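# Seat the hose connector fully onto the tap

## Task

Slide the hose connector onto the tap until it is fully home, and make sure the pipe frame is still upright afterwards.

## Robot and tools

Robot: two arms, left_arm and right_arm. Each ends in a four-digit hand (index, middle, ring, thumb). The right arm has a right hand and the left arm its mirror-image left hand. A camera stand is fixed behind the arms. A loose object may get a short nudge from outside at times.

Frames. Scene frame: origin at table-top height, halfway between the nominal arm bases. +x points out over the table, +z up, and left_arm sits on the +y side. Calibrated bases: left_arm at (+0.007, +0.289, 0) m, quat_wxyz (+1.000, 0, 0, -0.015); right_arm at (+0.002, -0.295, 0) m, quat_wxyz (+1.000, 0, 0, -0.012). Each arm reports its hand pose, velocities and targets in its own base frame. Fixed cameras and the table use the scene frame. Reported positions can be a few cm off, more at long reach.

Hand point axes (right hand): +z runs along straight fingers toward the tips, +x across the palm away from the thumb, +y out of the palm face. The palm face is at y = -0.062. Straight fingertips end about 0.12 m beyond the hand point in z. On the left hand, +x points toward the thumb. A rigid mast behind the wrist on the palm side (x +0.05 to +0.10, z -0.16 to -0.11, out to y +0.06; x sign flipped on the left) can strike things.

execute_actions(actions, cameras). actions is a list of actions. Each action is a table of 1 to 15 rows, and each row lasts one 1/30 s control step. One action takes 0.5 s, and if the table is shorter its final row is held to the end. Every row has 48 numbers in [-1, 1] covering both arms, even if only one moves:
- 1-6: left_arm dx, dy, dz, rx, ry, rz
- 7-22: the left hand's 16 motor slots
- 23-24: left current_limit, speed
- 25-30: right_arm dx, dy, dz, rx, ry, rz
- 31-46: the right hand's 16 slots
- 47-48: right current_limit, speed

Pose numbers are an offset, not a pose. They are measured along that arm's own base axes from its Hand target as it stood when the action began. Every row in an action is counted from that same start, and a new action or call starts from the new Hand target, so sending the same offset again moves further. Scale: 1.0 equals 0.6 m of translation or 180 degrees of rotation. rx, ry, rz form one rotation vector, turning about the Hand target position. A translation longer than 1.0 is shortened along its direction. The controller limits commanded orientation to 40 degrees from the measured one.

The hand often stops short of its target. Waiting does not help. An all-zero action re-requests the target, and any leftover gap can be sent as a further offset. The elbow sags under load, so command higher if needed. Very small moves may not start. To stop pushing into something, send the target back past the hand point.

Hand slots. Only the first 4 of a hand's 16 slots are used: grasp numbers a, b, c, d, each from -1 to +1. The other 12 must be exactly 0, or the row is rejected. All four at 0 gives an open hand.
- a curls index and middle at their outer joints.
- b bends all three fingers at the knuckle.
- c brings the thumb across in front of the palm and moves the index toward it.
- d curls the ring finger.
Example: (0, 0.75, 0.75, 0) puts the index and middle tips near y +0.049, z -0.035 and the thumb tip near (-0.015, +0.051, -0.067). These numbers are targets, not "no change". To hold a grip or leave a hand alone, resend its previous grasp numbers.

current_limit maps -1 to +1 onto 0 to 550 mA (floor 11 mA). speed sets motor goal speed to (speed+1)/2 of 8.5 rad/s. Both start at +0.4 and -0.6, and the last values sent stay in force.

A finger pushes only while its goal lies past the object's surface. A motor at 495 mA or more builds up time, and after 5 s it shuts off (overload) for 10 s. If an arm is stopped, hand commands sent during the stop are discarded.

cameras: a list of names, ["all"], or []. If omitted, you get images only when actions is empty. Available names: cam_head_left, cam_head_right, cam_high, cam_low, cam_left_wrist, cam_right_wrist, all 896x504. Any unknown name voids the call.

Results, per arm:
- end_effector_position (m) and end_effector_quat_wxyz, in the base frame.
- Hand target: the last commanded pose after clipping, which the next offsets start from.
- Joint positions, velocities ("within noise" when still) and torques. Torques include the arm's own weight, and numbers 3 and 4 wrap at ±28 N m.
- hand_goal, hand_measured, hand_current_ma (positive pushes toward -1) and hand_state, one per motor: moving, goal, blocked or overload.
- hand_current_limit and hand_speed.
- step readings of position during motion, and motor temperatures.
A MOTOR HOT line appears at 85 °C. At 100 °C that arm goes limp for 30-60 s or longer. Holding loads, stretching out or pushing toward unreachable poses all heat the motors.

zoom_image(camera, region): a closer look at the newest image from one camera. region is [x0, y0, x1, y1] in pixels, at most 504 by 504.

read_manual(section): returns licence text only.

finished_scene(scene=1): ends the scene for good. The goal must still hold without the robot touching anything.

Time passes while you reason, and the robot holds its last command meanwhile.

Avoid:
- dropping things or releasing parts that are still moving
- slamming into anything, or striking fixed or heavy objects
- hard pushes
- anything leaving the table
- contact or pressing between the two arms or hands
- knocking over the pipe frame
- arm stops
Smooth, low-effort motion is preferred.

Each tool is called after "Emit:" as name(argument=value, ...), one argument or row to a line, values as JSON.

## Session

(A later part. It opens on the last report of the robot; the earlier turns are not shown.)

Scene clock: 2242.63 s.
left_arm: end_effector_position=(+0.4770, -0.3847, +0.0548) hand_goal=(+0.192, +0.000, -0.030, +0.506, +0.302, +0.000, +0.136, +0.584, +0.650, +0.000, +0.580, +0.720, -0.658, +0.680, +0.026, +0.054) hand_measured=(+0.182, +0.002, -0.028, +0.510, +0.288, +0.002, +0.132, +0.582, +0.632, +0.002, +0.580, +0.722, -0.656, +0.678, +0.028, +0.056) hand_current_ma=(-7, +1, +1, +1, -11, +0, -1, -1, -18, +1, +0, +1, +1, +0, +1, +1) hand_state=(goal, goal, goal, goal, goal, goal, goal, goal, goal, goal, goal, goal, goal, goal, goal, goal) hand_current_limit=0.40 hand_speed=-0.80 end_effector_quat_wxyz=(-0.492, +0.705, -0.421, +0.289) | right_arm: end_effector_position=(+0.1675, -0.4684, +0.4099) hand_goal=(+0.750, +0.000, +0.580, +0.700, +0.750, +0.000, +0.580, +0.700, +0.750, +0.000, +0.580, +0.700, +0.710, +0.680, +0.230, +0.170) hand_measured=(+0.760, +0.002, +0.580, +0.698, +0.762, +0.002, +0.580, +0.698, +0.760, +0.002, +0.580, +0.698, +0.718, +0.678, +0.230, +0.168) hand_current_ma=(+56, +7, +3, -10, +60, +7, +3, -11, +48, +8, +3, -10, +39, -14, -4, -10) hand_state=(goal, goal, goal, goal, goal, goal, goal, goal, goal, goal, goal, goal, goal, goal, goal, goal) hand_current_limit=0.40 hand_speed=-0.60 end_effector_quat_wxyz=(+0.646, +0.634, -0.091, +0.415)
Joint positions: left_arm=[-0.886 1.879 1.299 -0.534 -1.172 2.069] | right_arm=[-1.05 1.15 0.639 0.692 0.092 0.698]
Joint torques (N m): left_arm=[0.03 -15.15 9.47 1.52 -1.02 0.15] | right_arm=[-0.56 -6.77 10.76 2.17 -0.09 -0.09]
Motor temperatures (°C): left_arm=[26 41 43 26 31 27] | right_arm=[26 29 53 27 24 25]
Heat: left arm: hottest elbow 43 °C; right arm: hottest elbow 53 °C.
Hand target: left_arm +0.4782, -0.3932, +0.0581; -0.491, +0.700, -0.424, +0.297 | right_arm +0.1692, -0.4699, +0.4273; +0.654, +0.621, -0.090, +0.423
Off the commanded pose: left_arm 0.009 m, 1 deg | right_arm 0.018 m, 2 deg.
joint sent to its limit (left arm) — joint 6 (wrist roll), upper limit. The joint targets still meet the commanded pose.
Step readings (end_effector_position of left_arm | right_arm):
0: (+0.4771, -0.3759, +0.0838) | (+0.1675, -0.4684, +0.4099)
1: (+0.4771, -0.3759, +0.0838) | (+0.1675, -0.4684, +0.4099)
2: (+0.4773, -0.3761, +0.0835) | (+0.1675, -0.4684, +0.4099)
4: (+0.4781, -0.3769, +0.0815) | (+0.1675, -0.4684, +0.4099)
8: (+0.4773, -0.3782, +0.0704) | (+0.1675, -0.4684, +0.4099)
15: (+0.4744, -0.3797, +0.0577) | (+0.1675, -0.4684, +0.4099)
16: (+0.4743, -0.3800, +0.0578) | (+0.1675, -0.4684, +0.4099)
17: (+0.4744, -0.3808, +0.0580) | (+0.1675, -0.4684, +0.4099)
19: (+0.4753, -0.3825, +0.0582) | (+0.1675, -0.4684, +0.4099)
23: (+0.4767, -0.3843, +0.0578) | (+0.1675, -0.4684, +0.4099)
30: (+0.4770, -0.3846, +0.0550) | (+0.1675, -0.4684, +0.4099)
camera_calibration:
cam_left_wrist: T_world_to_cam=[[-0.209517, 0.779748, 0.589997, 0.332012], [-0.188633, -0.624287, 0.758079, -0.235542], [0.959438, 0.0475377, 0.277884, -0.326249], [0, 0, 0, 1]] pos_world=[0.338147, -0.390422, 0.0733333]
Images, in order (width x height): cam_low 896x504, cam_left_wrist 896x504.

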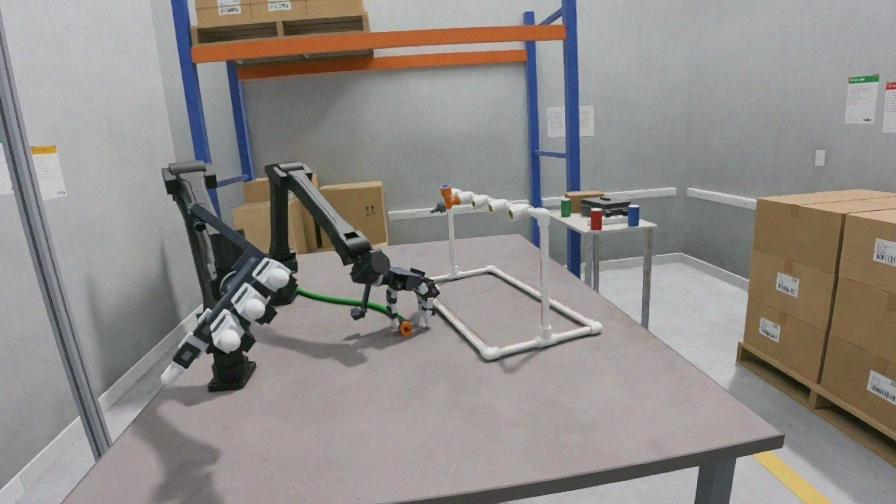

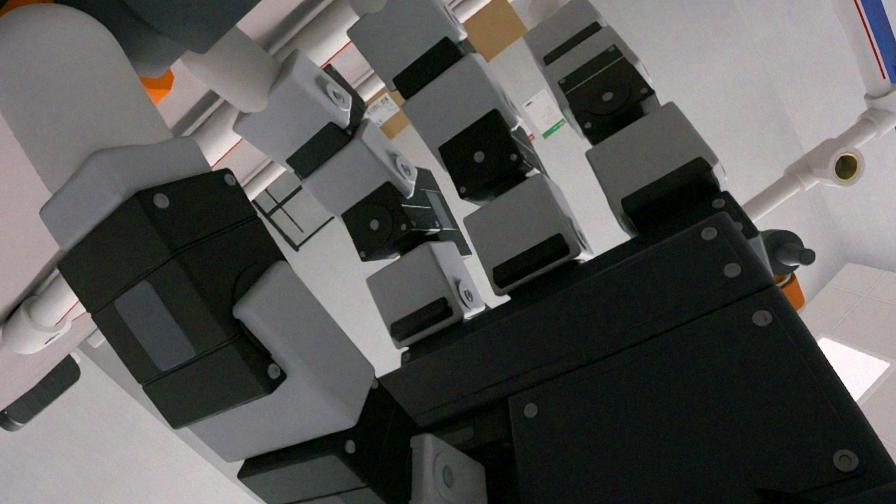

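Emit:
execute_actions(
  actions=[
    [[0.0172,-0.0117,-0.0133,0,0,0,0.25,0.25,0.82,0,0,0,0,0,0,0,0,0,0,0,0,0,0.4,-0.8,0,0,0,0,0,0,0,0,0,0,0,0,0,0,0,0,0,0,0,0,0,0,0.4,-0.6]],
  ],
  cameras=["cam_low","cam_left_wrist"],
)

Emit:
zoom_image(
  camera="cam_low",
  region=[380, 270, 440, 340],
)

Emit:
zoom_image(
  camera="cam_left_wrist",
  region=[0, 0, 300, 170],
)

Scene clock: 2311.03 s.
left_arm: end_effector_position=(+0.4784, -0.3841, +0.0492) hand_goal=(+0.150, +0.000, -0.020, +0.512, +0.250, +0.000, +0.130, +0.584, +0.606, +0.000, +0.580, +0.726, -0.658, +0.680, +0.026, +0.060) hand_measured=(+0.148, +0.002, -0.022, +0.510, +0.250, +0.000, +0.120, +0.578, +0.598, +0.002, +0.580, +0.724, -0.656, +0.678, +0.028, +0.058) hand_current_ma=(-1, +1, +0, +0, +0, +0, -5, -3, -4, +1, +0, -1, +1, +0, +0, +0) hand_state=(goal, goal, goal, goal, goal, goal, goal, goal, goal, goal, goal, goal, goal, goal, goal, goal) hand_current_limit=0.40 hand_speed=-0.80 end_effector_quat_wxyz=(-0.497, +0.702, -0.420, +0.287) | right_arm: end_effector_position=(+0.1675, -0.4684, +0.4099) hand_goal=(+0.750, +0.000, +0.580, +0.700, +0.750, +0.000, +0.580, +0.700, +0.750, +0.000, +0.580, +0.700, +0.710, +0.680, +0.230, +0.170) hand_measured=(+0.760, +0.002, +0.580, +0.698, +0.762, +0.002, +0.580, +0.698, +0.760, +0.002, +0.580, +0.698, +0.718, +0.678, +0.230, +0.168) hand_current_ma=(+56, +7, +3, -10, +60, +7, +3, -11, +48, +8, +3, -10, +39, -14, -4, -10) hand_state=(goal, goal, goal, goal, goal, goal, goal, goal, goal, goal, goal, goal, goal, goal, goal, goal) hand_current_limit=0.40 hand_speed=-0.60 end_effector_quat_wxyz=(+0.646, +0.634, -0.091, +0.415)
Joint positions: left_arm=[-0.887 1.893 1.301 -0.527 -1.183 2.069] | right_arm=[-1.05 1.15 0.639 0.692 0.092 0.698]
Joint torques (N m): left_arm=[0.21 -13.8 12.04 1.28 -0.54 0.13] | right_arm=[-0.62 -6.71 10.77 2.18 -0.09 -0.09]
Heat: left arm: hottest elbow 43 °C; right arm: hottest elbow 53 °C.
Hand target: left_arm +0.4887, -0.4003, +0.0503; -0.491, +0.700, -0.424, +0.297 | right_arm +0.1692, -0.4699, +0.4273; +0.654, +0.621, -0.090, +0.423
Off the commanded pose: left_arm 0.019 m, 1 deg | right_arm 0.018 m, 2 deg.
joint sent to its limit (left arm) — joint 6 (wrist roll), upper limit. The joint targets still meet the commanded pose.
Step readings (end_effector_position of left_arm | right_arm):
0: (+0.4770, -0.3847, +0.0548) | (+0.1675, -0.4684, +0.4099)
1: (+0.4770, -0.3847, +0.0548) | (+0.1675, -0.4684, +0.4099)
2: (+0.4770, -0.3846, +0.0545) | (+0.1675, -0.4684, +0.4099)
4: (+0.4771, -0.3846, +0.0518) | (+0.1675, -0.4684, +0.4099)
8: (+0.4784, -0.3841, +0.0492) | (+0.1675, -0.4684, +0.4099)
15: (+0.4784, -0.3841, +0.0492) | (+0.1675, -0.4684, +0.4099)
camera_calibration:
cam_left_wrist: T_world_to_cam=[[-0.215774, 0.772483, 0.597254, 0.335121], [-0.189323, -0.633153, 0.750516, -0.233329], [0.957914, 0.0488685, 0.282867, -0.325098], [0, 0, 0, 1]] pos_world=[0.339552, -0.390721, 0.0669237]
Images, in order (width x height): cam_low 896x504, cam_left_wrist 896x504.

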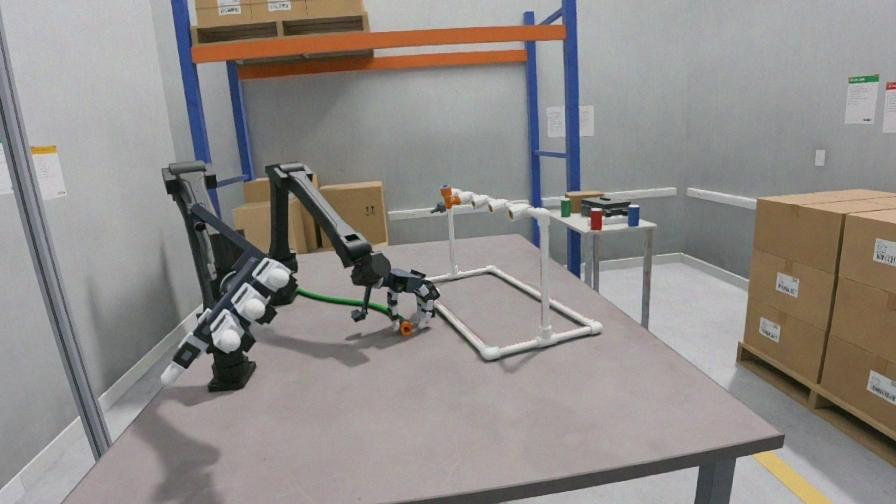

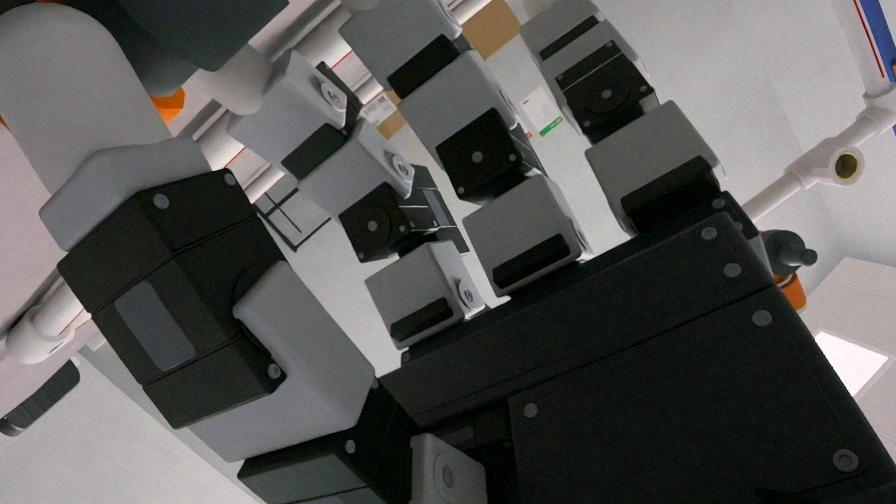

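Scaled by 7.200.

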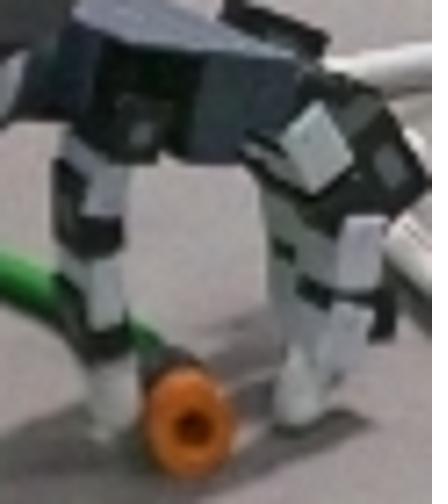

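Scaled by 1.680.

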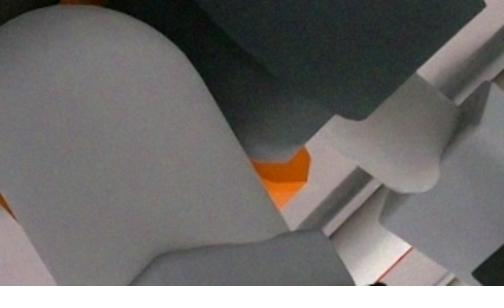

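Emit:
execute_actions(
  actions=[
    [[0.005,-0.01,-0.002,0,0,0,0.25,0.25,0.82,0,0,0,0,0,0,0,0,0,0,0,0,0,0.4,-0.8,0,0,0,0,0,0,0,0,0,0,0,0,0,0,0,0,0,0,0,0,0,0,0.4,-0.6]],
  ],
  cameras=["cam_low","cam_left_wrist"],
)

Emit:
zoom_image(
  camera="cam_low",
  region=[380, 270, 440, 340],
)

Emit:
zoom_image(
  camera="cam_left_wrist",
  region=[0, 0, 300, 170],
)

Scene clock: 2319.43 s.
left_arm: end_effector_position=(+0.4809, -0.3862, +0.0488) hand_goal=(+0.150, +0.000, -0.020, +0.512, +0.250, +0.000, +0.130, +0.584, +0.606, +0.000, +0.580, +0.726, -0.658, +0.680, +0.026, +0.060) hand_measured=(+0.146, +0.000, -0.022, +0.510, +0.244, -0.022, +0.116, +0.576, +0.598, +0.002, +0.580, +0.724, -0.656, +0.678, +0.028, +0.058) hand_current_ma=(-1, +0, +0, +0, -3, -17, -9, -4, -4, +1, +0, -1, +0, +0, +0, +0) hand_state=(goal, goal, goal, goal, goal, blocked, goal, goal, goal, goal, goal, goal, goal, goal, goal, goal) hand_current_limit=0.40 hand_speed=-0.80 end_effector_quat_wxyz=(-0.500, +0.699, -0.423, +0.285) | right_arm: end_effector_position=(+0.1675, -0.4684, +0.4099) hand_goal=(+0.750, +0.000, +0.580, +0.700, +0.750, +0.000, +0.580, +0.700, +0.750, +0.000, +0.580, +0.700, +0.710, +0.680, +0.230, +0.170) hand_measured=(+0.760, +0.002, +0.580, +0.698, +0.762, +0.002, +0.580, +0.698, +0.760, +0.002, +0.580, +0.698, +0.718, +0.678, +0.230, +0.168) hand_current_ma=(+56, +7, +3, -10, +60, +7, +3, -11, +48, +8, +3, -10, +39, -14, -4, -10) hand_state=(goal, goal, goal, goal, goal, goal, goal, goal, goal, goal, goal, goal, goal, goal, goal, goal) hand_current_limit=0.40 hand_speed=-0.60 end_effector_quat_wxyz=(+0.646, +0.634, -0.091, +0.415)
Joint positions: left_arm=[-0.887 1.902 1.313 -0.527 -1.187 2.082] | right_arm=[-1.05 1.15 0.639 0.692 0.092 0.698]
Joint torques (N m): left_arm=[0.09 -13.39 12.68 1.18 -0.41 -0.01] | right_arm=[-0.62 -6.77 10.76 2.17 -0.09 -0.09]
Heat: left arm: hottest elbow 46 °C; right arm: hottest elbow 53 °C.
Hand target: left_arm +0.4917, -0.4063, +0.0490; -0.491, +0.700, -0.424, +0.297 | right_arm +0.1692, -0.4699, +0.4273; +0.654, +0.621, -0.090, +0.423
Off the commanded pose: left_arm 0.023 m, 2 deg | right_arm 0.018 m, 2 deg.
joint sent to its limit (left arm) — joint 6 (wrist roll), upper limit. The joint targets still meet the commanded pose.
Step readings (end_effector_position of left_arm | right_arm):
0: (+0.4784, -0.3841, +0.0492) | (+0.1675, -0.4684, +0.4099)
1: (+0.4784, -0.3841, +0.0492) | (+0.1675, -0.4684, +0.4099)
2: (+0.4786, -0.3843, +0.0493) | (+0.1675, -0.4684, +0.4099)
4: (+0.4793, -0.3850, +0.0490) | (+0.1675, -0.4684, +0.4099)
8: (+0.4807, -0.3860, +0.0487) | (+0.1675, -0.4684, +0.4099)
15: (+0.4809, -0.3862, +0.0488) | (+0.1675, -0.4684, +0.4099)
camera_calibration:
cam_left_wrist: T_world_to_cam=[[-0.212963, 0.766791, 0.60554, 0.333503], [-0.190031, -0.640428, 0.744137, -0.23609], [0.958402, 0.0434023, 0.282101, -0.3296], [0, 0, 0, 1]] pos_world=[0.342049, -0.39262, 0.0667141]
Images, in order (width x height): cam_low 896x504, cam_left_wrist 896x504.

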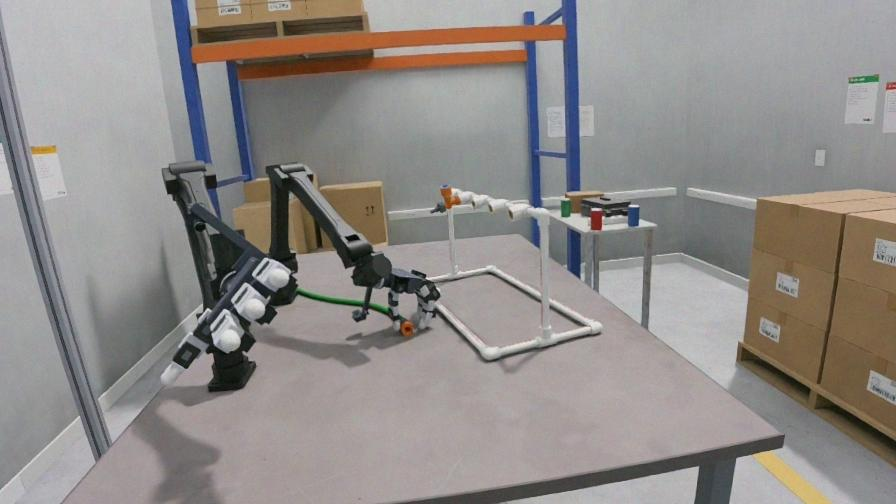

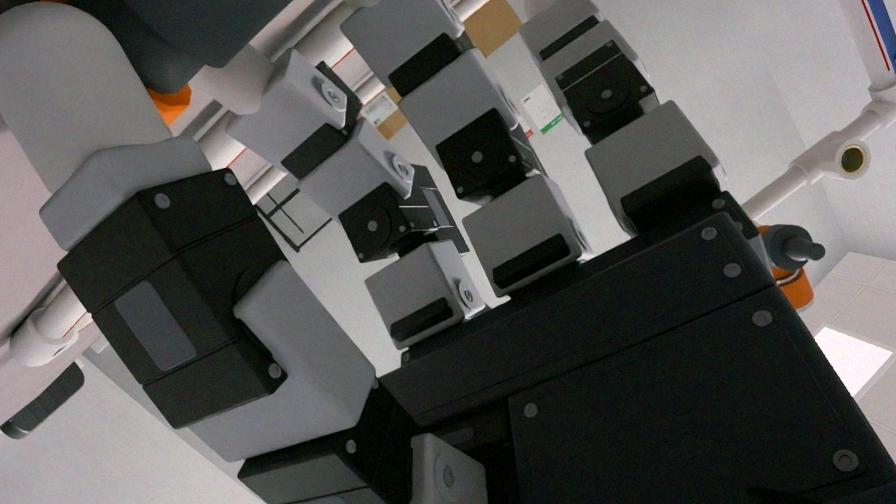

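Scaled by 7.200.

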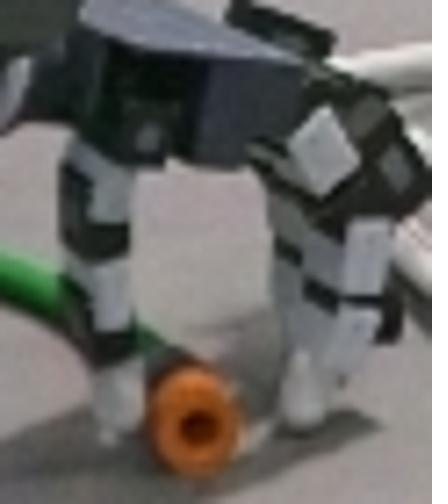

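Scaled by 1.680.

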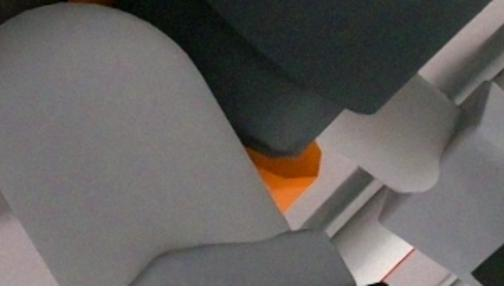

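Emit:
execute_actions(
  actions=[
    [[0.0,0.0,0.005,0,0,0,0.25,0.38,0.82,0,0,0,0,0,0,0,0,0,0,0,0,0,0.4,-0.85,0,0,0,0,0,0,0,0,0,0,0,0,0,0,0,0,0,0,0,0,0,0,0.4,-0.6]],
  ],
  cameras=["cam_low","cam_left_wrist"],
)

Emit:
zoom_image(
  camera="cam_low",
  region=[380, 270, 440, 340],
)

Emit:
zoom_image(
  camera="cam_left_wrist",
  region=[0, 0, 300, 170],
)

Scene clock: 2330.97 s.
left_arm: end_effector_position=(+0.4840, -0.3863, +0.0504) hand_goal=(-0.024, +0.000, +0.018, +0.538, +0.022, +0.000, +0.104, +0.584, +0.410, +0.000, +0.580, +0.752, -0.658, +0.680, +0.026, +0.086) hand_measured=(-0.024, -0.002, +0.020, +0.538, +0.178, -0.018, +0.134, +0.596, +0.404, +0.002, +0.580, +0.748, -0.656, +0.678, +0.028, +0.084) hand_current_ma=(+0, -1, +0, +0, +385, -13, +34, +9, -2, +1, +0, -1, +0, +0, +0, +0) hand_state=(goal, goal, goal, goal, blocked, goal, blocked, goal, goal, goal, goal, goal, goal, goal, goal, goal) hand_current_limit=0.40 hand_speed=-0.85 end_effector_quat_wxyz=(-0.503, +0.699, -0.420, +0.286) | right_arm: end_effector_position=(+0.1675, -0.4684, +0.4099) hand_goal=(+0.750, +0.000, +0.580, +0.700, +0.750, +0.000, +0.580, +0.700, +0.750, +0.000, +0.580, +0.700, +0.710, +0.680, +0.230, +0.170) hand_measured=(+0.760, +0.002, +0.580, +0.698, +0.762, +0.002, +0.580, +0.698, +0.760, +0.002, +0.580, +0.698, +0.718, +0.678, +0.230, +0.168) hand_current_ma=(+56, +7, +3, -10, +60, +7, +3, -11, +48, +8, +3, -10, +39, -14, -4, -10) hand_state=(goal, goal, goal, goal, goal, goal, goal, goal, goal, goal, goal, goal, goal, goal, goal, goal) hand_current_limit=0.40 hand_speed=-0.60 end_effector_quat_wxyz=(+0.646, +0.634, -0.091, +0.415)
Joint positions: left_arm=[-0.884 1.906 1.321 -0.527 -1.194 2.082] | right_arm=[-1.05 1.15 0.639 0.692 0.092 0.698]
Joint torques (N m): left_arm=[-0.38 -14.1 12.44 0.88 -0.16 0.02] | right_arm=[-0.62 -6.77 10.77 2.18 -0.09 -0.09]
Motor temperatures (°C): left_arm=[26 41 48 26 31 27] | right_arm=[26 29 53 27 24 25]
Heat: left arm: hottest elbow 48 °C; right arm: hottest elbow 53 °C.
Hand target: left_arm +0.4917, -0.4063, +0.0520; -0.491, +0.700, -0.424, +0.297 | right_arm +0.1692, -0.4699, +0.4273; +0.654, +0.621, -0.090, +0.423
Off the commanded pose: left_arm 0.021 m, 2 deg | right_arm 0.018 m, 2 deg.
joint sent to its limit (left arm) — joint 6 (wrist roll), upper limit. The joint targets still meet the commanded pose.
Step readings (end_effector_position of left_arm | right_arm):
0: (+0.4809, -0.3862, +0.0488) | (+0.1675, -0.4684, +0.4099)
1: (+0.4809, -0.3862, +0.0488) | (+0.1675, -0.4684, +0.4099)
2: (+0.4810, -0.3860, +0.0489) | (+0.1675, -0.4684, +0.4099)
4: (+0.4817, -0.3868, +0.0495) | (+0.1675, -0.4684, +0.4099)
8: (+0.4836, -0.3863, +0.0501) | (+0.1675, -0.4684, +0.4099)
15: (+0.4840, -0.3863, +0.0504) | (+0.1675, -0.4684, +0.4099)
camera_calibration:
cam_left_wrist: T_world_to_cam=[[-0.22104, 0.765201, 0.604656, 0.336614], [-0.191833, -0.641993, 0.742324, -0.236349], [0.956212, 0.0480905, 0.288697, -0.330459], [0, 0, 0, 1]] pos_world=[0.345054, -0.39342, 0.0673137]
Images, in order (width x height): cam_low 896x504, cam_left_wrist 896x504.

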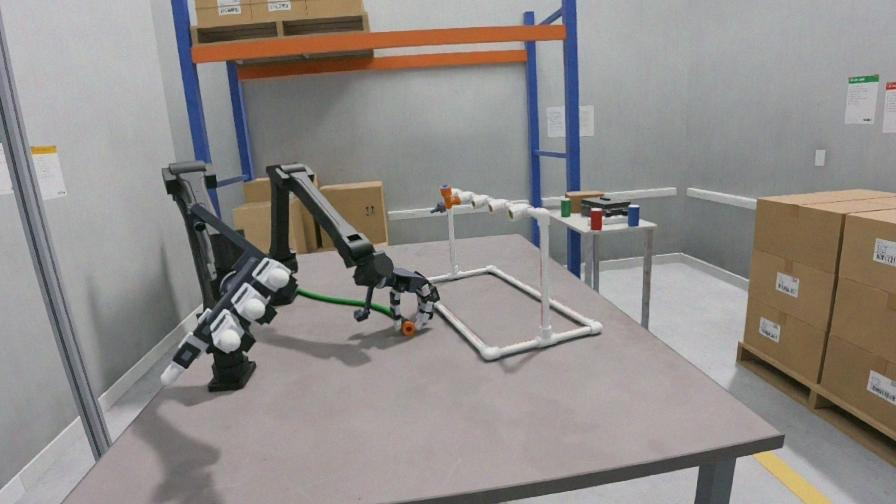

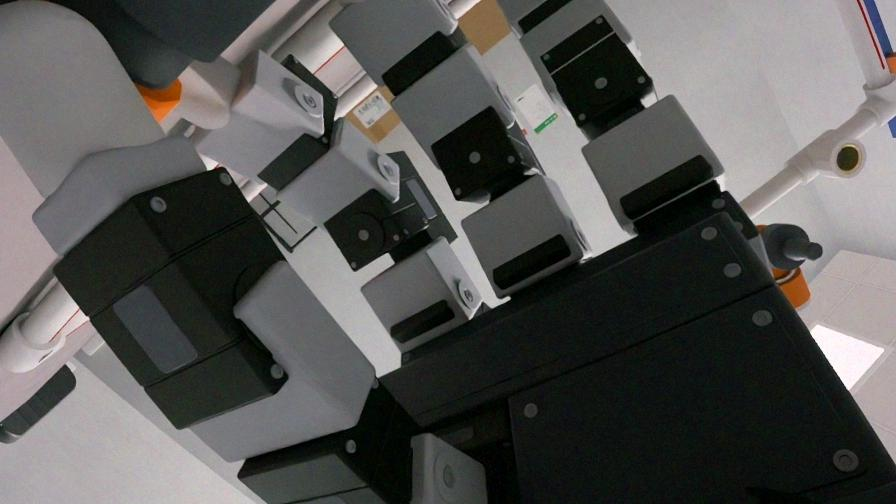

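Scaled by 7.200.

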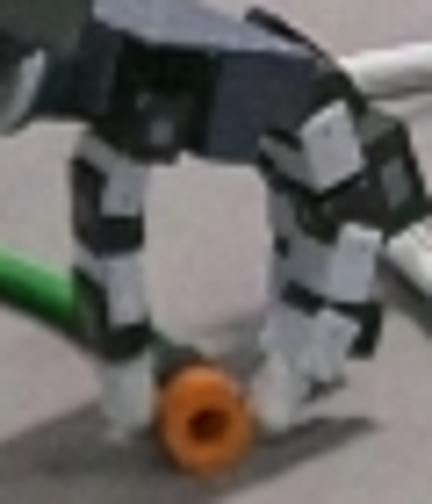

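Scaled by 1.680.

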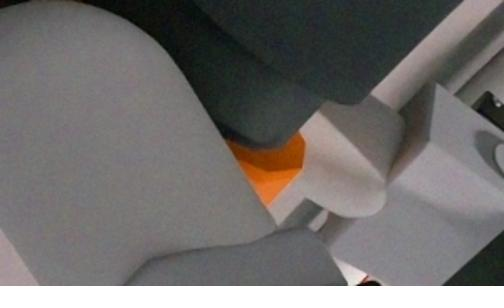

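Emit:
execute_actions(
  actions=[
    [[0.0,0.0,0.0,0,0,0,0.25,0.48,0.82,0,0,0,0,0,0,0,0,0,0,0,0,0,0.4,-0.9,0,0,0,0,0,0,0,0,0,0,0,0,0,0,0,0,0,0,0,0,0,0,0.4,-0.6]],
    [[0.0,0.0,0.0,0,0,0,0.25,0.56,0.82,0,0,0,0,0,0,0,0,0,0,0,0,0,0.4,-0.9,0,0,0,0,0,0,0,0,0,0,0,0,0,0,0,0,0,0,0,0,0,0,0.4,-0.6]],
  ],
  cameras=["cam_low","cam_left_wrist"],
)

Emit:
zoom_image(
  camera="cam_low",
  region=[380, 270, 440, 340],
)

Emit:
zoom_image(
  camera="cam_left_wrist",
  region=[0, 0, 300, 170],
)

Scene clock: 2341.60 s.
left_arm: end_effector_position=(+0.4844, -0.3885, +0.0501) hand_goal=(-0.268, +0.000, +0.072, +0.574, -0.292, +0.000, +0.068, +0.584, +0.140, +0.000, +0.580, +0.788, -0.658, +0.680, +0.026, +0.122) hand_measured=(-0.188, +0.000, +0.098, +0.588, -0.120, -0.008, +0.100, +0.596, +0.136, +0.002, +0.580, +0.784, -0.656, +0.682, +0.072, +0.144) hand_current_ma=(+185, +0, +28, +11, +385, -4, +38, +8, -1, +1, +0, -1, +1, +0, +102, +33) hand_state=(blocked, goal, blocked, goal, blocked, goal, blocked, goal, goal, goal, goal, goal, goal, goal, blocked, blocked) hand_current_limit=0.40 hand_speed=-0.90 end_effector_quat_wxyz=(-0.499, +0.701, -0.421, +0.287) | right_arm: end_effector_position=(+0.1675, -0.4684, +0.4099) hand_goal=(+0.750, +0.000, +0.580, +0.700, +0.750, +0.000, +0.580, +0.700, +0.750, +0.000, +0.580, +0.700, +0.710, +0.680, +0.230, +0.170) hand_measured=(+0.760, +0.002, +0.580, +0.698, +0.762, +0.002, +0.580, +0.698, +0.760, +0.002, +0.580, +0.698, +0.718, +0.678, +0.230, +0.168) hand_current_ma=(+56, +7, +3, -10, +60, +7, +3, -11, +48, +8, +3, -10, +39, -14, -4, -10) hand_state=(goal, goal, goal, goal, goal, goal, goal, goal, goal, goal, goal, goal, goal, goal, goal, goal) hand_current_limit=0.40 hand_speed=-0.60 end_effector_quat_wxyz=(+0.646, +0.634, -0.091, +0.415)
Joint positions: left_arm=[-0.884 1.907 1.325 -0.527 -1.186 2.082] | right_arm=[-1.05 1.15 0.639 0.692 0.092 0.698]
Joint torques (N m): left_arm=[-0.03 -14.33 12.08 0.85 -0.39 0.01] | right_arm=[-0.56 -6.83 10.76 2.18 -0.09 -0.09]
Heat: left arm: hottest elbow 47 °C; right arm: hottest elbow 53 °C.
Hand target: left_arm +0.4916, -0.4064, +0.0521; -0.491, +0.700, -0.424, +0.297 | right_arm +0.1692, -0.4699, +0.4273; +0.654, +0.621, -0.090, +0.423
Off the commanded pose: left_arm 0.019 m, 2 deg | right_arm 0.018 m, 2 deg.
joint sent to its limit (left arm) — joint 6 (wrist roll), upper limit. The joint targets still meet the commanded pose.
Step readings (end_effector_position of left_arm | right_arm):
0: (+0.4840, -0.3863, +0.0504) | (+0.1675, -0.4684, +0.4099)
1: (+0.4840, -0.3863, +0.0504) | (+0.1675, -0.4684, +0.4099)
2: (+0.4840, -0.3863, +0.0504) | (+0.1675, -0.4684, +0.4099)
4: (+0.4840, -0.3863, +0.0504) | (+0.1675, -0.4684, +0.4099)
8: (+0.4841, -0.3862, +0.0505) | (+0.1675, -0.4684, +0.4099)
15: (+0.4841, -0.3862, +0.0505) | (+0.1675, -0.4684, +0.4099)
16: (+0.4841, -0.3862, +0.0505) | (+0.1675, -0.4684, +0.4099)
17: (+0.4841, -0.3862, +0.0505) | (+0.1675, -0.4684, +0.4099)
19: (+0.4844, -0.3866, +0.0509) | (+0.1675, -0.4684, +0.4099)
23: (+0.4846, -0.3869, +0.0512) | (+0.1675, -0.4684, +0.4099)
30: (+0.4848, -0.3871, +0.0515) | (+0.1675, -0.4684, +0.4099)
camera_calibration:
cam_left_wrist: T_world_to_cam=[[-0.215902, 0.769785, 0.600681, 0.338124], [-0.191073, -0.636605, 0.747145, -0.236051], [0.957537, 0.0465364, 0.284529, -0.331634], [0, 0, 0, 1]] pos_world=[0.345451, -0.395121, 0.0676193]
Images, in order (width x height): cam_low 896x504, cam_left_wrist 896x504.

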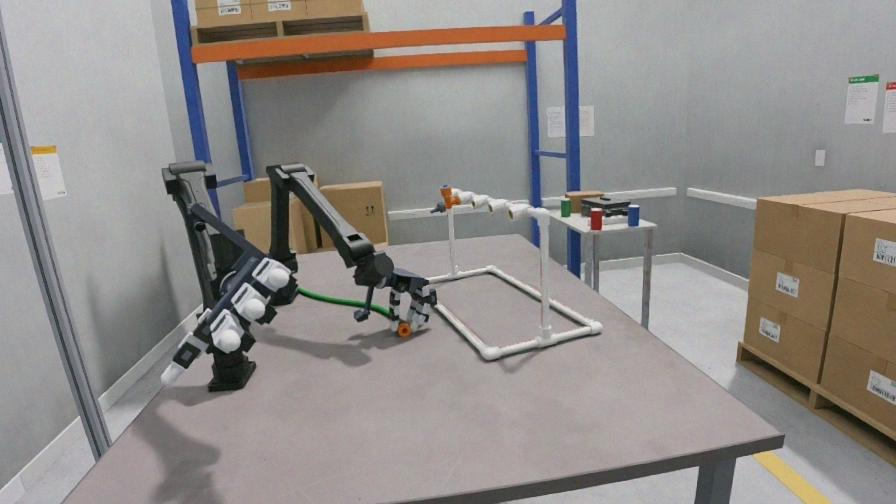

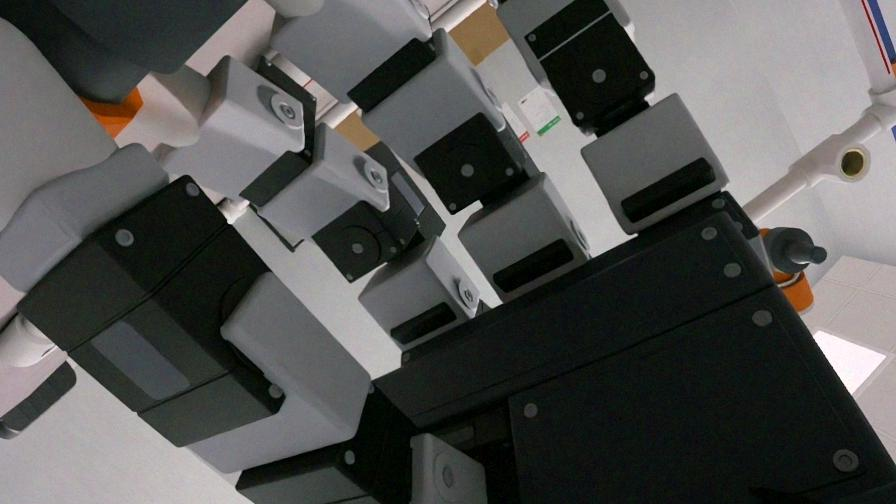

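Scaled by 7.200.

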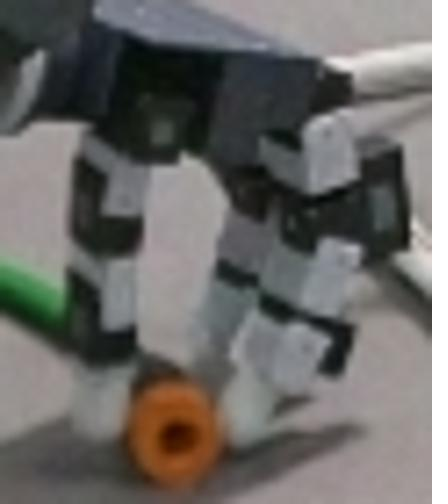

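Scaled by 1.680.

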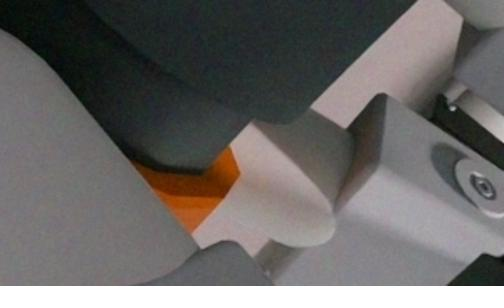

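Emit:
execute_actions(
  actions=[
    [[0.0,0.0,0.0,0,0,0,0.25,0.64,0.82,0,0,0,0,0,0,0,0,0,0,0,0,0,0.5,-0.9,0,0,0,0,0,0,0,0,0,0,0,0,0,0,0,0,0,0,0,0,0,0,0.4,-0.6]],
    [[0,0,0.03,0,0,0,0.25,0.64,0.82,0,0,0,0,0,0,0,0,0,0,0,0,0,0.5,-0.9,0,0,0,0,0,0,0,0,0,0,0,0,0,0,0,0,0,0,0,0,0,0,0.4,-0.6]],
  ],
  cameras=["cam_low","cam_left_wrist"],
)

Emit:
zoom_image(
  camera="cam_low",
  region=[380, 270, 440, 340],
)

Emit:
zoom_image(
  camera="cam_left_wrist",
  region=[0, 0, 300, 170],
)

Scene clock: 2351.43 s.
left_arm: end_effector_position=(+0.4816, -0.3870, +0.0492) hand_goal=(-0.376, +0.000, +0.096, +0.590, -0.432, +0.000, +0.052, +0.584, +0.020, +0.000, +0.580, +0.804, -0.658, +0.680, +0.026, +0.138) hand_measured=(-0.248, +0.008, +0.124, +0.604, -0.160, -0.008, +0.100, +0.600, +0.018, +0.002, +0.580, +0.804, -0.652, +0.682, +0.092, +0.170) hand_current_ma=(+387, +4, +30, +10, +412, -4, +73, +12, +0, +1, +0, +0, +3, +1, +182, +63) hand_state=(blocked, goal, blocked, goal, blocked, goal, blocked, goal, goal, goal, goal, goal, goal, goal, blocked, blocked) hand_current_limit=0.50 hand_speed=-0.90 end_effector_quat_wxyz=(-0.499, +0.699, -0.429, +0.278) | right_arm: end_effector_position=(+0.1675, -0.4684, +0.4099) hand_goal=(+0.750, +0.000, +0.580, +0.700, +0.750, +0.000, +0.580, +0.700, +0.750, +0.000, +0.580, +0.700, +0.710, +0.680, +0.230, +0.170) hand_measured=(+0.760, +0.002, +0.580, +0.698, +0.762, +0.002, +0.580, +0.698, +0.760, +0.002, +0.580, +0.698, +0.718, +0.678, +0.230, +0.168) hand_current_ma=(+56, +7, +3, -10, +60, +7, +3, -11, +48, +8, +3, -10, +39, -14, -4, -10) hand_state=(goal, goal, goal, goal, goal, goal, goal, goal, goal, goal, goal, goal, goal, goal, goal, goal) hand_current_limit=0.40 hand_speed=-0.60 end_effector_quat_wxyz=(+0.646, +0.634, -0.091, +0.415)
Joint positions: left_arm=[-0.884 1.908 1.331 -0.556 -1.178 2.082] | right_arm=[-1.05 1.15 0.639 0.692 0.092 0.698]
Joint torques (N m): left_arm=[-0.38 -16.26 12.72 0.39 -0.68 0.03] | right_arm=[-0.62 -6.77 10.76 2.17 -0.09 -0.09]
Heat: left arm: hottest elbow 49 °C; right arm: hottest elbow 53 °C.
Hand target: left_arm +0.4916, -0.4063, +0.0699; -0.491, +0.700, -0.424, +0.297 | right_arm +0.1692, -0.4699, +0.4273; +0.654, +0.621, -0.090, +0.423
Off the commanded pose: left_arm 0.030 m, 2 deg | right_arm 0.018 m, 2 deg.
joint sent to its limit (left arm) — joint 6 (wrist roll), upper limit. The joint targets still meet the commanded pose.
Step readings (end_effector_position of left_arm | right_arm):
0: (+0.4844, -0.3885, +0.0501) | (+0.1675, -0.4684, +0.4099)
1: (+0.4844, -0.3885, +0.0501) | (+0.1675, -0.4684, +0.4099)
2: (+0.4844, -0.3885, +0.0501) | (+0.1675, -0.4684, +0.4099)
4: (+0.4843, -0.3886, +0.0500) | (+0.1675, -0.4684, +0.4099)
8: (+0.4843, -0.3886, +0.0498) | (+0.1675, -0.4684, +0.4099)
15: (+0.4842, -0.3887, +0.0495) | (+0.1675, -0.4684, +0.4099)
16: (+0.4842, -0.3887, +0.0495) | (+0.1675, -0.4684, +0.4099)
17: (+0.4841, -0.3885, +0.0494) | (+0.1675, -0.4684, +0.4099)
19: (+0.4835, -0.3885, +0.0495) | (+0.1675, -0.4684, +0.4099)
23: (+0.4823, -0.3876, +0.0494) | (+0.1675, -0.4684, +0.4099)
30: (+0.4817, -0.3871, +0.0492) | (+0.1675, -0.4684, +0.4099)
camera_calibration:
cam_left_wrist: T_world_to_cam=[[-0.200648, 0.762177, 0.615489, 0.325831], [-0.177994, -0.646171, 0.742147, -0.244675], [0.963358, 0.0393569, 0.265315, -0.333437], [0, 0, 0, 1]] pos_world=[0.343046, -0.39332, 0.0695057]
Images, in order (width x height): cam_low 896x504, cam_left_wrist 896x504.

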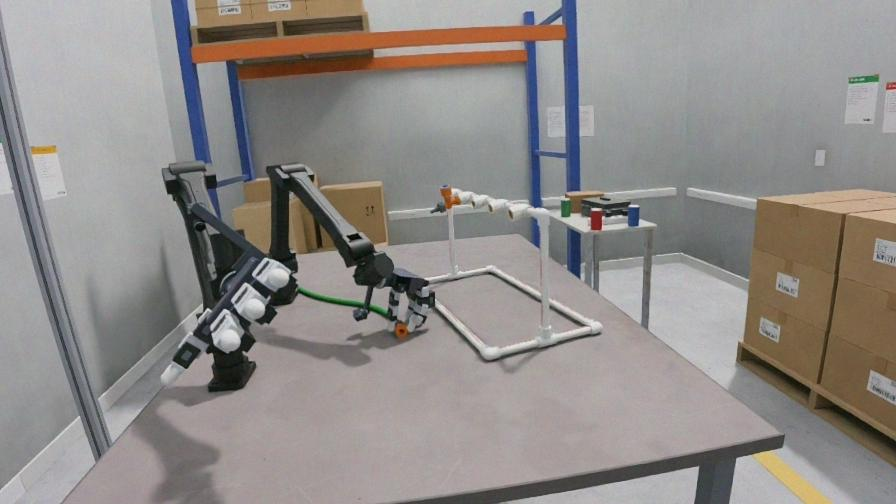

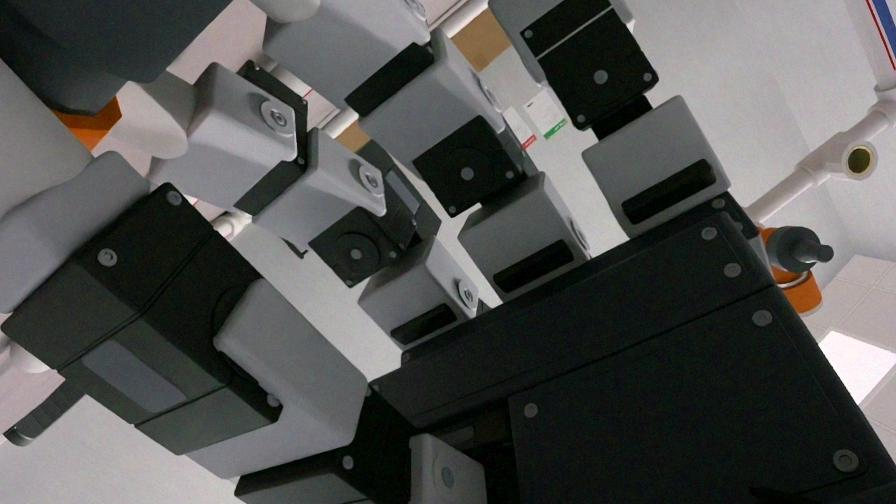

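Scaled by 7.200.

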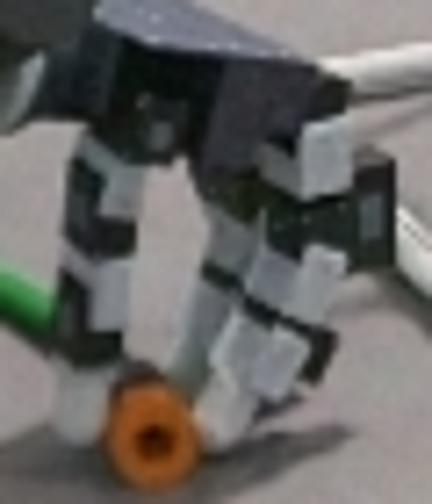

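Scaled by 1.680.

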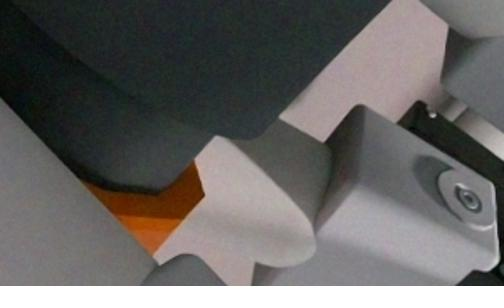

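Emit:
execute_actions(
  actions=[
    [[-0.01,0.01,0.05,0,0,0,0.25,0.64,0.82,0,0,0,0,0,0,0,0,0,0,0,0,0,0.5,-0.9,0,0,0,0,0,0,0,0,0,0,0,0,0,0,0,0,0,0,0,0,0,0,0.4,-0.6]],
    [[-0.01,0.01,0.05,0,0,0,0.25,0.64,0.82,0,0,0,0,0,0,0,0,0,0,0,0,0,0.5,-0.9,0,0,0,0,0,0,0,0,0,0,0,0,0,0,0,0,0,0,0,0,0,0,0.4,-0.6]],
  ],
  cameras=["cam_low","cam_left_wrist"],
)

Emit:
zoom_image(
  camera="cam_low",
  region=[370, 250, 440, 330],
)

Scene clock: 2363.47 s.
left_arm: end_effector_position=(+0.4685, -0.3718, +0.0957) hand_goal=(-0.376, +0.000, +0.096, +0.590, -0.432, +0.000, +0.052, +0.584, +0.020, +0.000, +0.580, +0.804, -0.658, +0.680, +0.026, +0.138) hand_measured=(-0.256, +0.026, +0.124, +0.604, -0.170, -0.020, +0.100, +0.600, +0.018, +0.002, +0.580, +0.804, -0.656, +0.684, +0.092, +0.170) hand_current_ma=(+348, +22, +31, +11, +412, -16, +73, +14, +0, +1, +0, +0, +0, +1, +183, +63) hand_state=(blocked, blocked, blocked, goal, blocked, blocked, blocked, goal, goal, goal, goal, goal, goal, goal, blocked, blocked) hand_current_limit=0.50 hand_speed=-0.90 end_effector_quat_wxyz=(-0.502, +0.697, -0.437, +0.267) | right_arm: end_effector_position=(+0.1675, -0.4684, +0.4099) hand_goal=(+0.750, +0.000, +0.580, +0.700, +0.750, +0.000, +0.580, +0.700, +0.750, +0.000, +0.580, +0.700, +0.710, +0.680, +0.230, +0.170) hand_measured=(+0.760, +0.002, +0.580, +0.698, +0.762, +0.002, +0.580, +0.698, +0.760, +0.002, +0.580, +0.698, +0.718, +0.678, +0.230, +0.168) hand_current_ma=(+56, +7, +3, -10, +60, +7, +3, -11, +48, +8, +3, -10, +39, -14, -4, -10) hand_state=(goal, goal, goal, goal, goal, goal, goal, goal, goal, goal, goal, goal, goal, goal, goal, goal) hand_current_limit=0.40 hand_speed=-0.60 end_effector_quat_wxyz=(+0.646, +0.634, -0.091, +0.415)
Joint positions: left_arm=[-0.884 1.812 1.333 -0.682 -1.174 2.082] | right_arm=[-1.05 1.15 0.639 0.692 0.092 0.698]
Joint torques (N m): left_arm=[-0.38 -17.2 13.79 0.64 -0.86 0.02] | right_arm=[-0.62 -6.83 10.74 2.17 -0.09 -0.09]
Heat: left arm: hottest elbow 48 °C; right arm: hottest elbow 53 °C.
Hand target: left_arm +0.4796, -0.3943, +0.1301; -0.491, +0.700, -0.424, +0.297 | right_arm +0.1692, -0.4699, +0.4273; +0.654, +0.621, -0.090, +0.423
Off the commanded pose: left_arm 0.043 m, 4 deg | right_arm 0.018 m, 2 deg.
joint sent to its limit (left arm) — joint 6 (wrist roll), upper limit. The joint targets still meet the commanded pose.
Step readings (end_effector_position of left_arm | right_arm):
0: (+0.4816, -0.3870, +0.0492) | (+0.1675, -0.4684, +0.4099)
1: (+0.4815, -0.3869, +0.0492) | (+0.1675, -0.4684, +0.4099)
2: (+0.4811, -0.3863, +0.0493) | (+0.1675, -0.4684, +0.4099)
4: (+0.4787, -0.3839, +0.0499) | (+0.1675, -0.4684, +0.4099)
8: (+0.4756, -0.3802, +0.0548) | (+0.1675, -0.4684, +0.4099)
15: (+0.4751, -0.3796, +0.0654) | (+0.1675, -0.4684, +0.4099)
16: (+0.4749, -0.3795, +0.0658) | (+0.1675, -0.4684, +0.4099)
17: (+0.4743, -0.3788, +0.0661) | (+0.1675, -0.4684, +0.4099)
19: (+0.4720, -0.3760, +0.0685) | (+0.1675, -0.4684, +0.4099)
23: (+0.4695, -0.3730, +0.0809) | (+0.1675, -0.4684, +0.4099)
30: (+0.4688, -0.3721, +0.0959) | (+0.1675, -0.4684, +0.4099)
camera_calibration:
cam_left_wrist: T_world_to_cam=[[-0.186947, 0.750035, 0.634427, 0.27021], [-0.16397, -0.660577, 0.732633, -0.282695], [0.968589, 0.0329363, 0.246476, -0.336759], [0, 0, 0, 1]] pos_world=[0.330342, -0.378318, 0.118687]
Images, in order (width x height): cam_low 896x504, cam_left_wrist 896x504.

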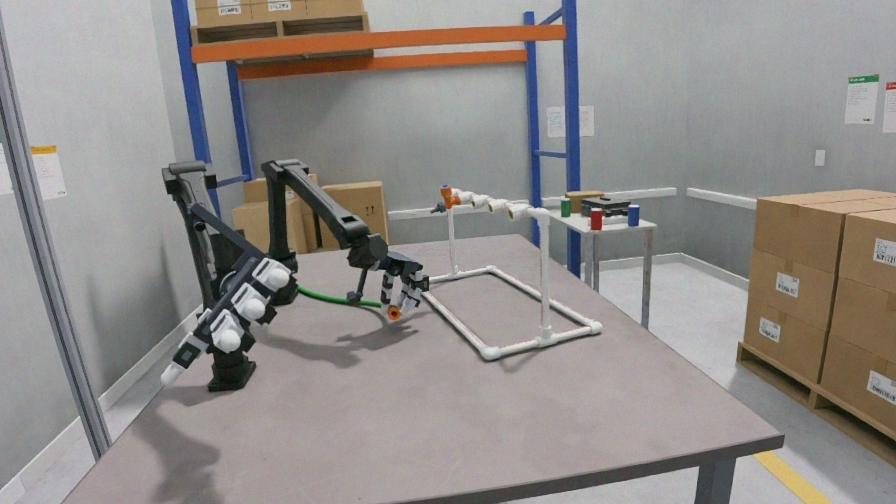

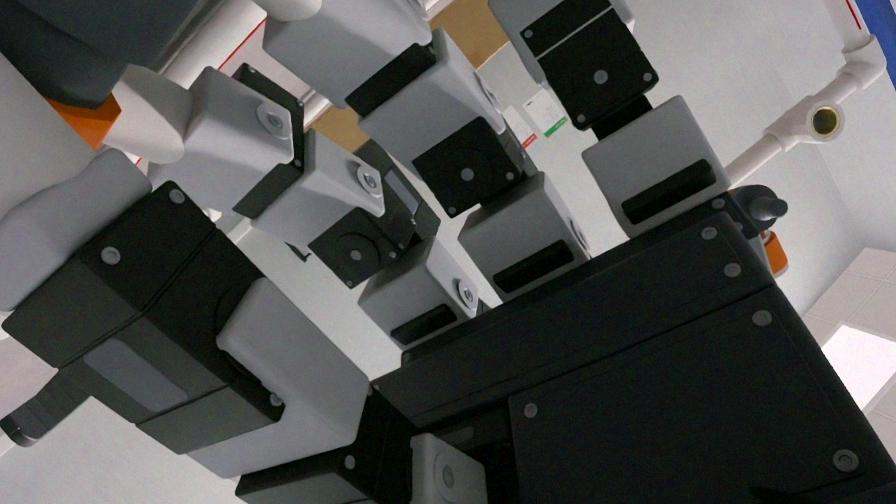

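Scaled by 6.300.

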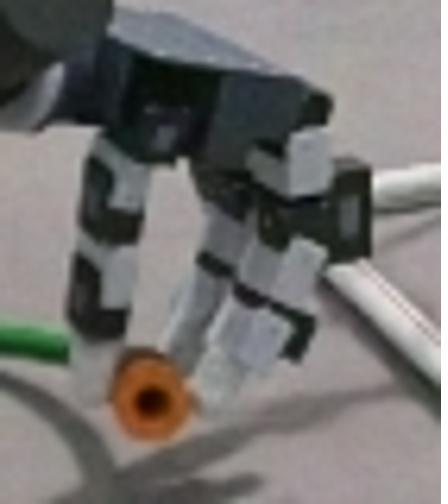

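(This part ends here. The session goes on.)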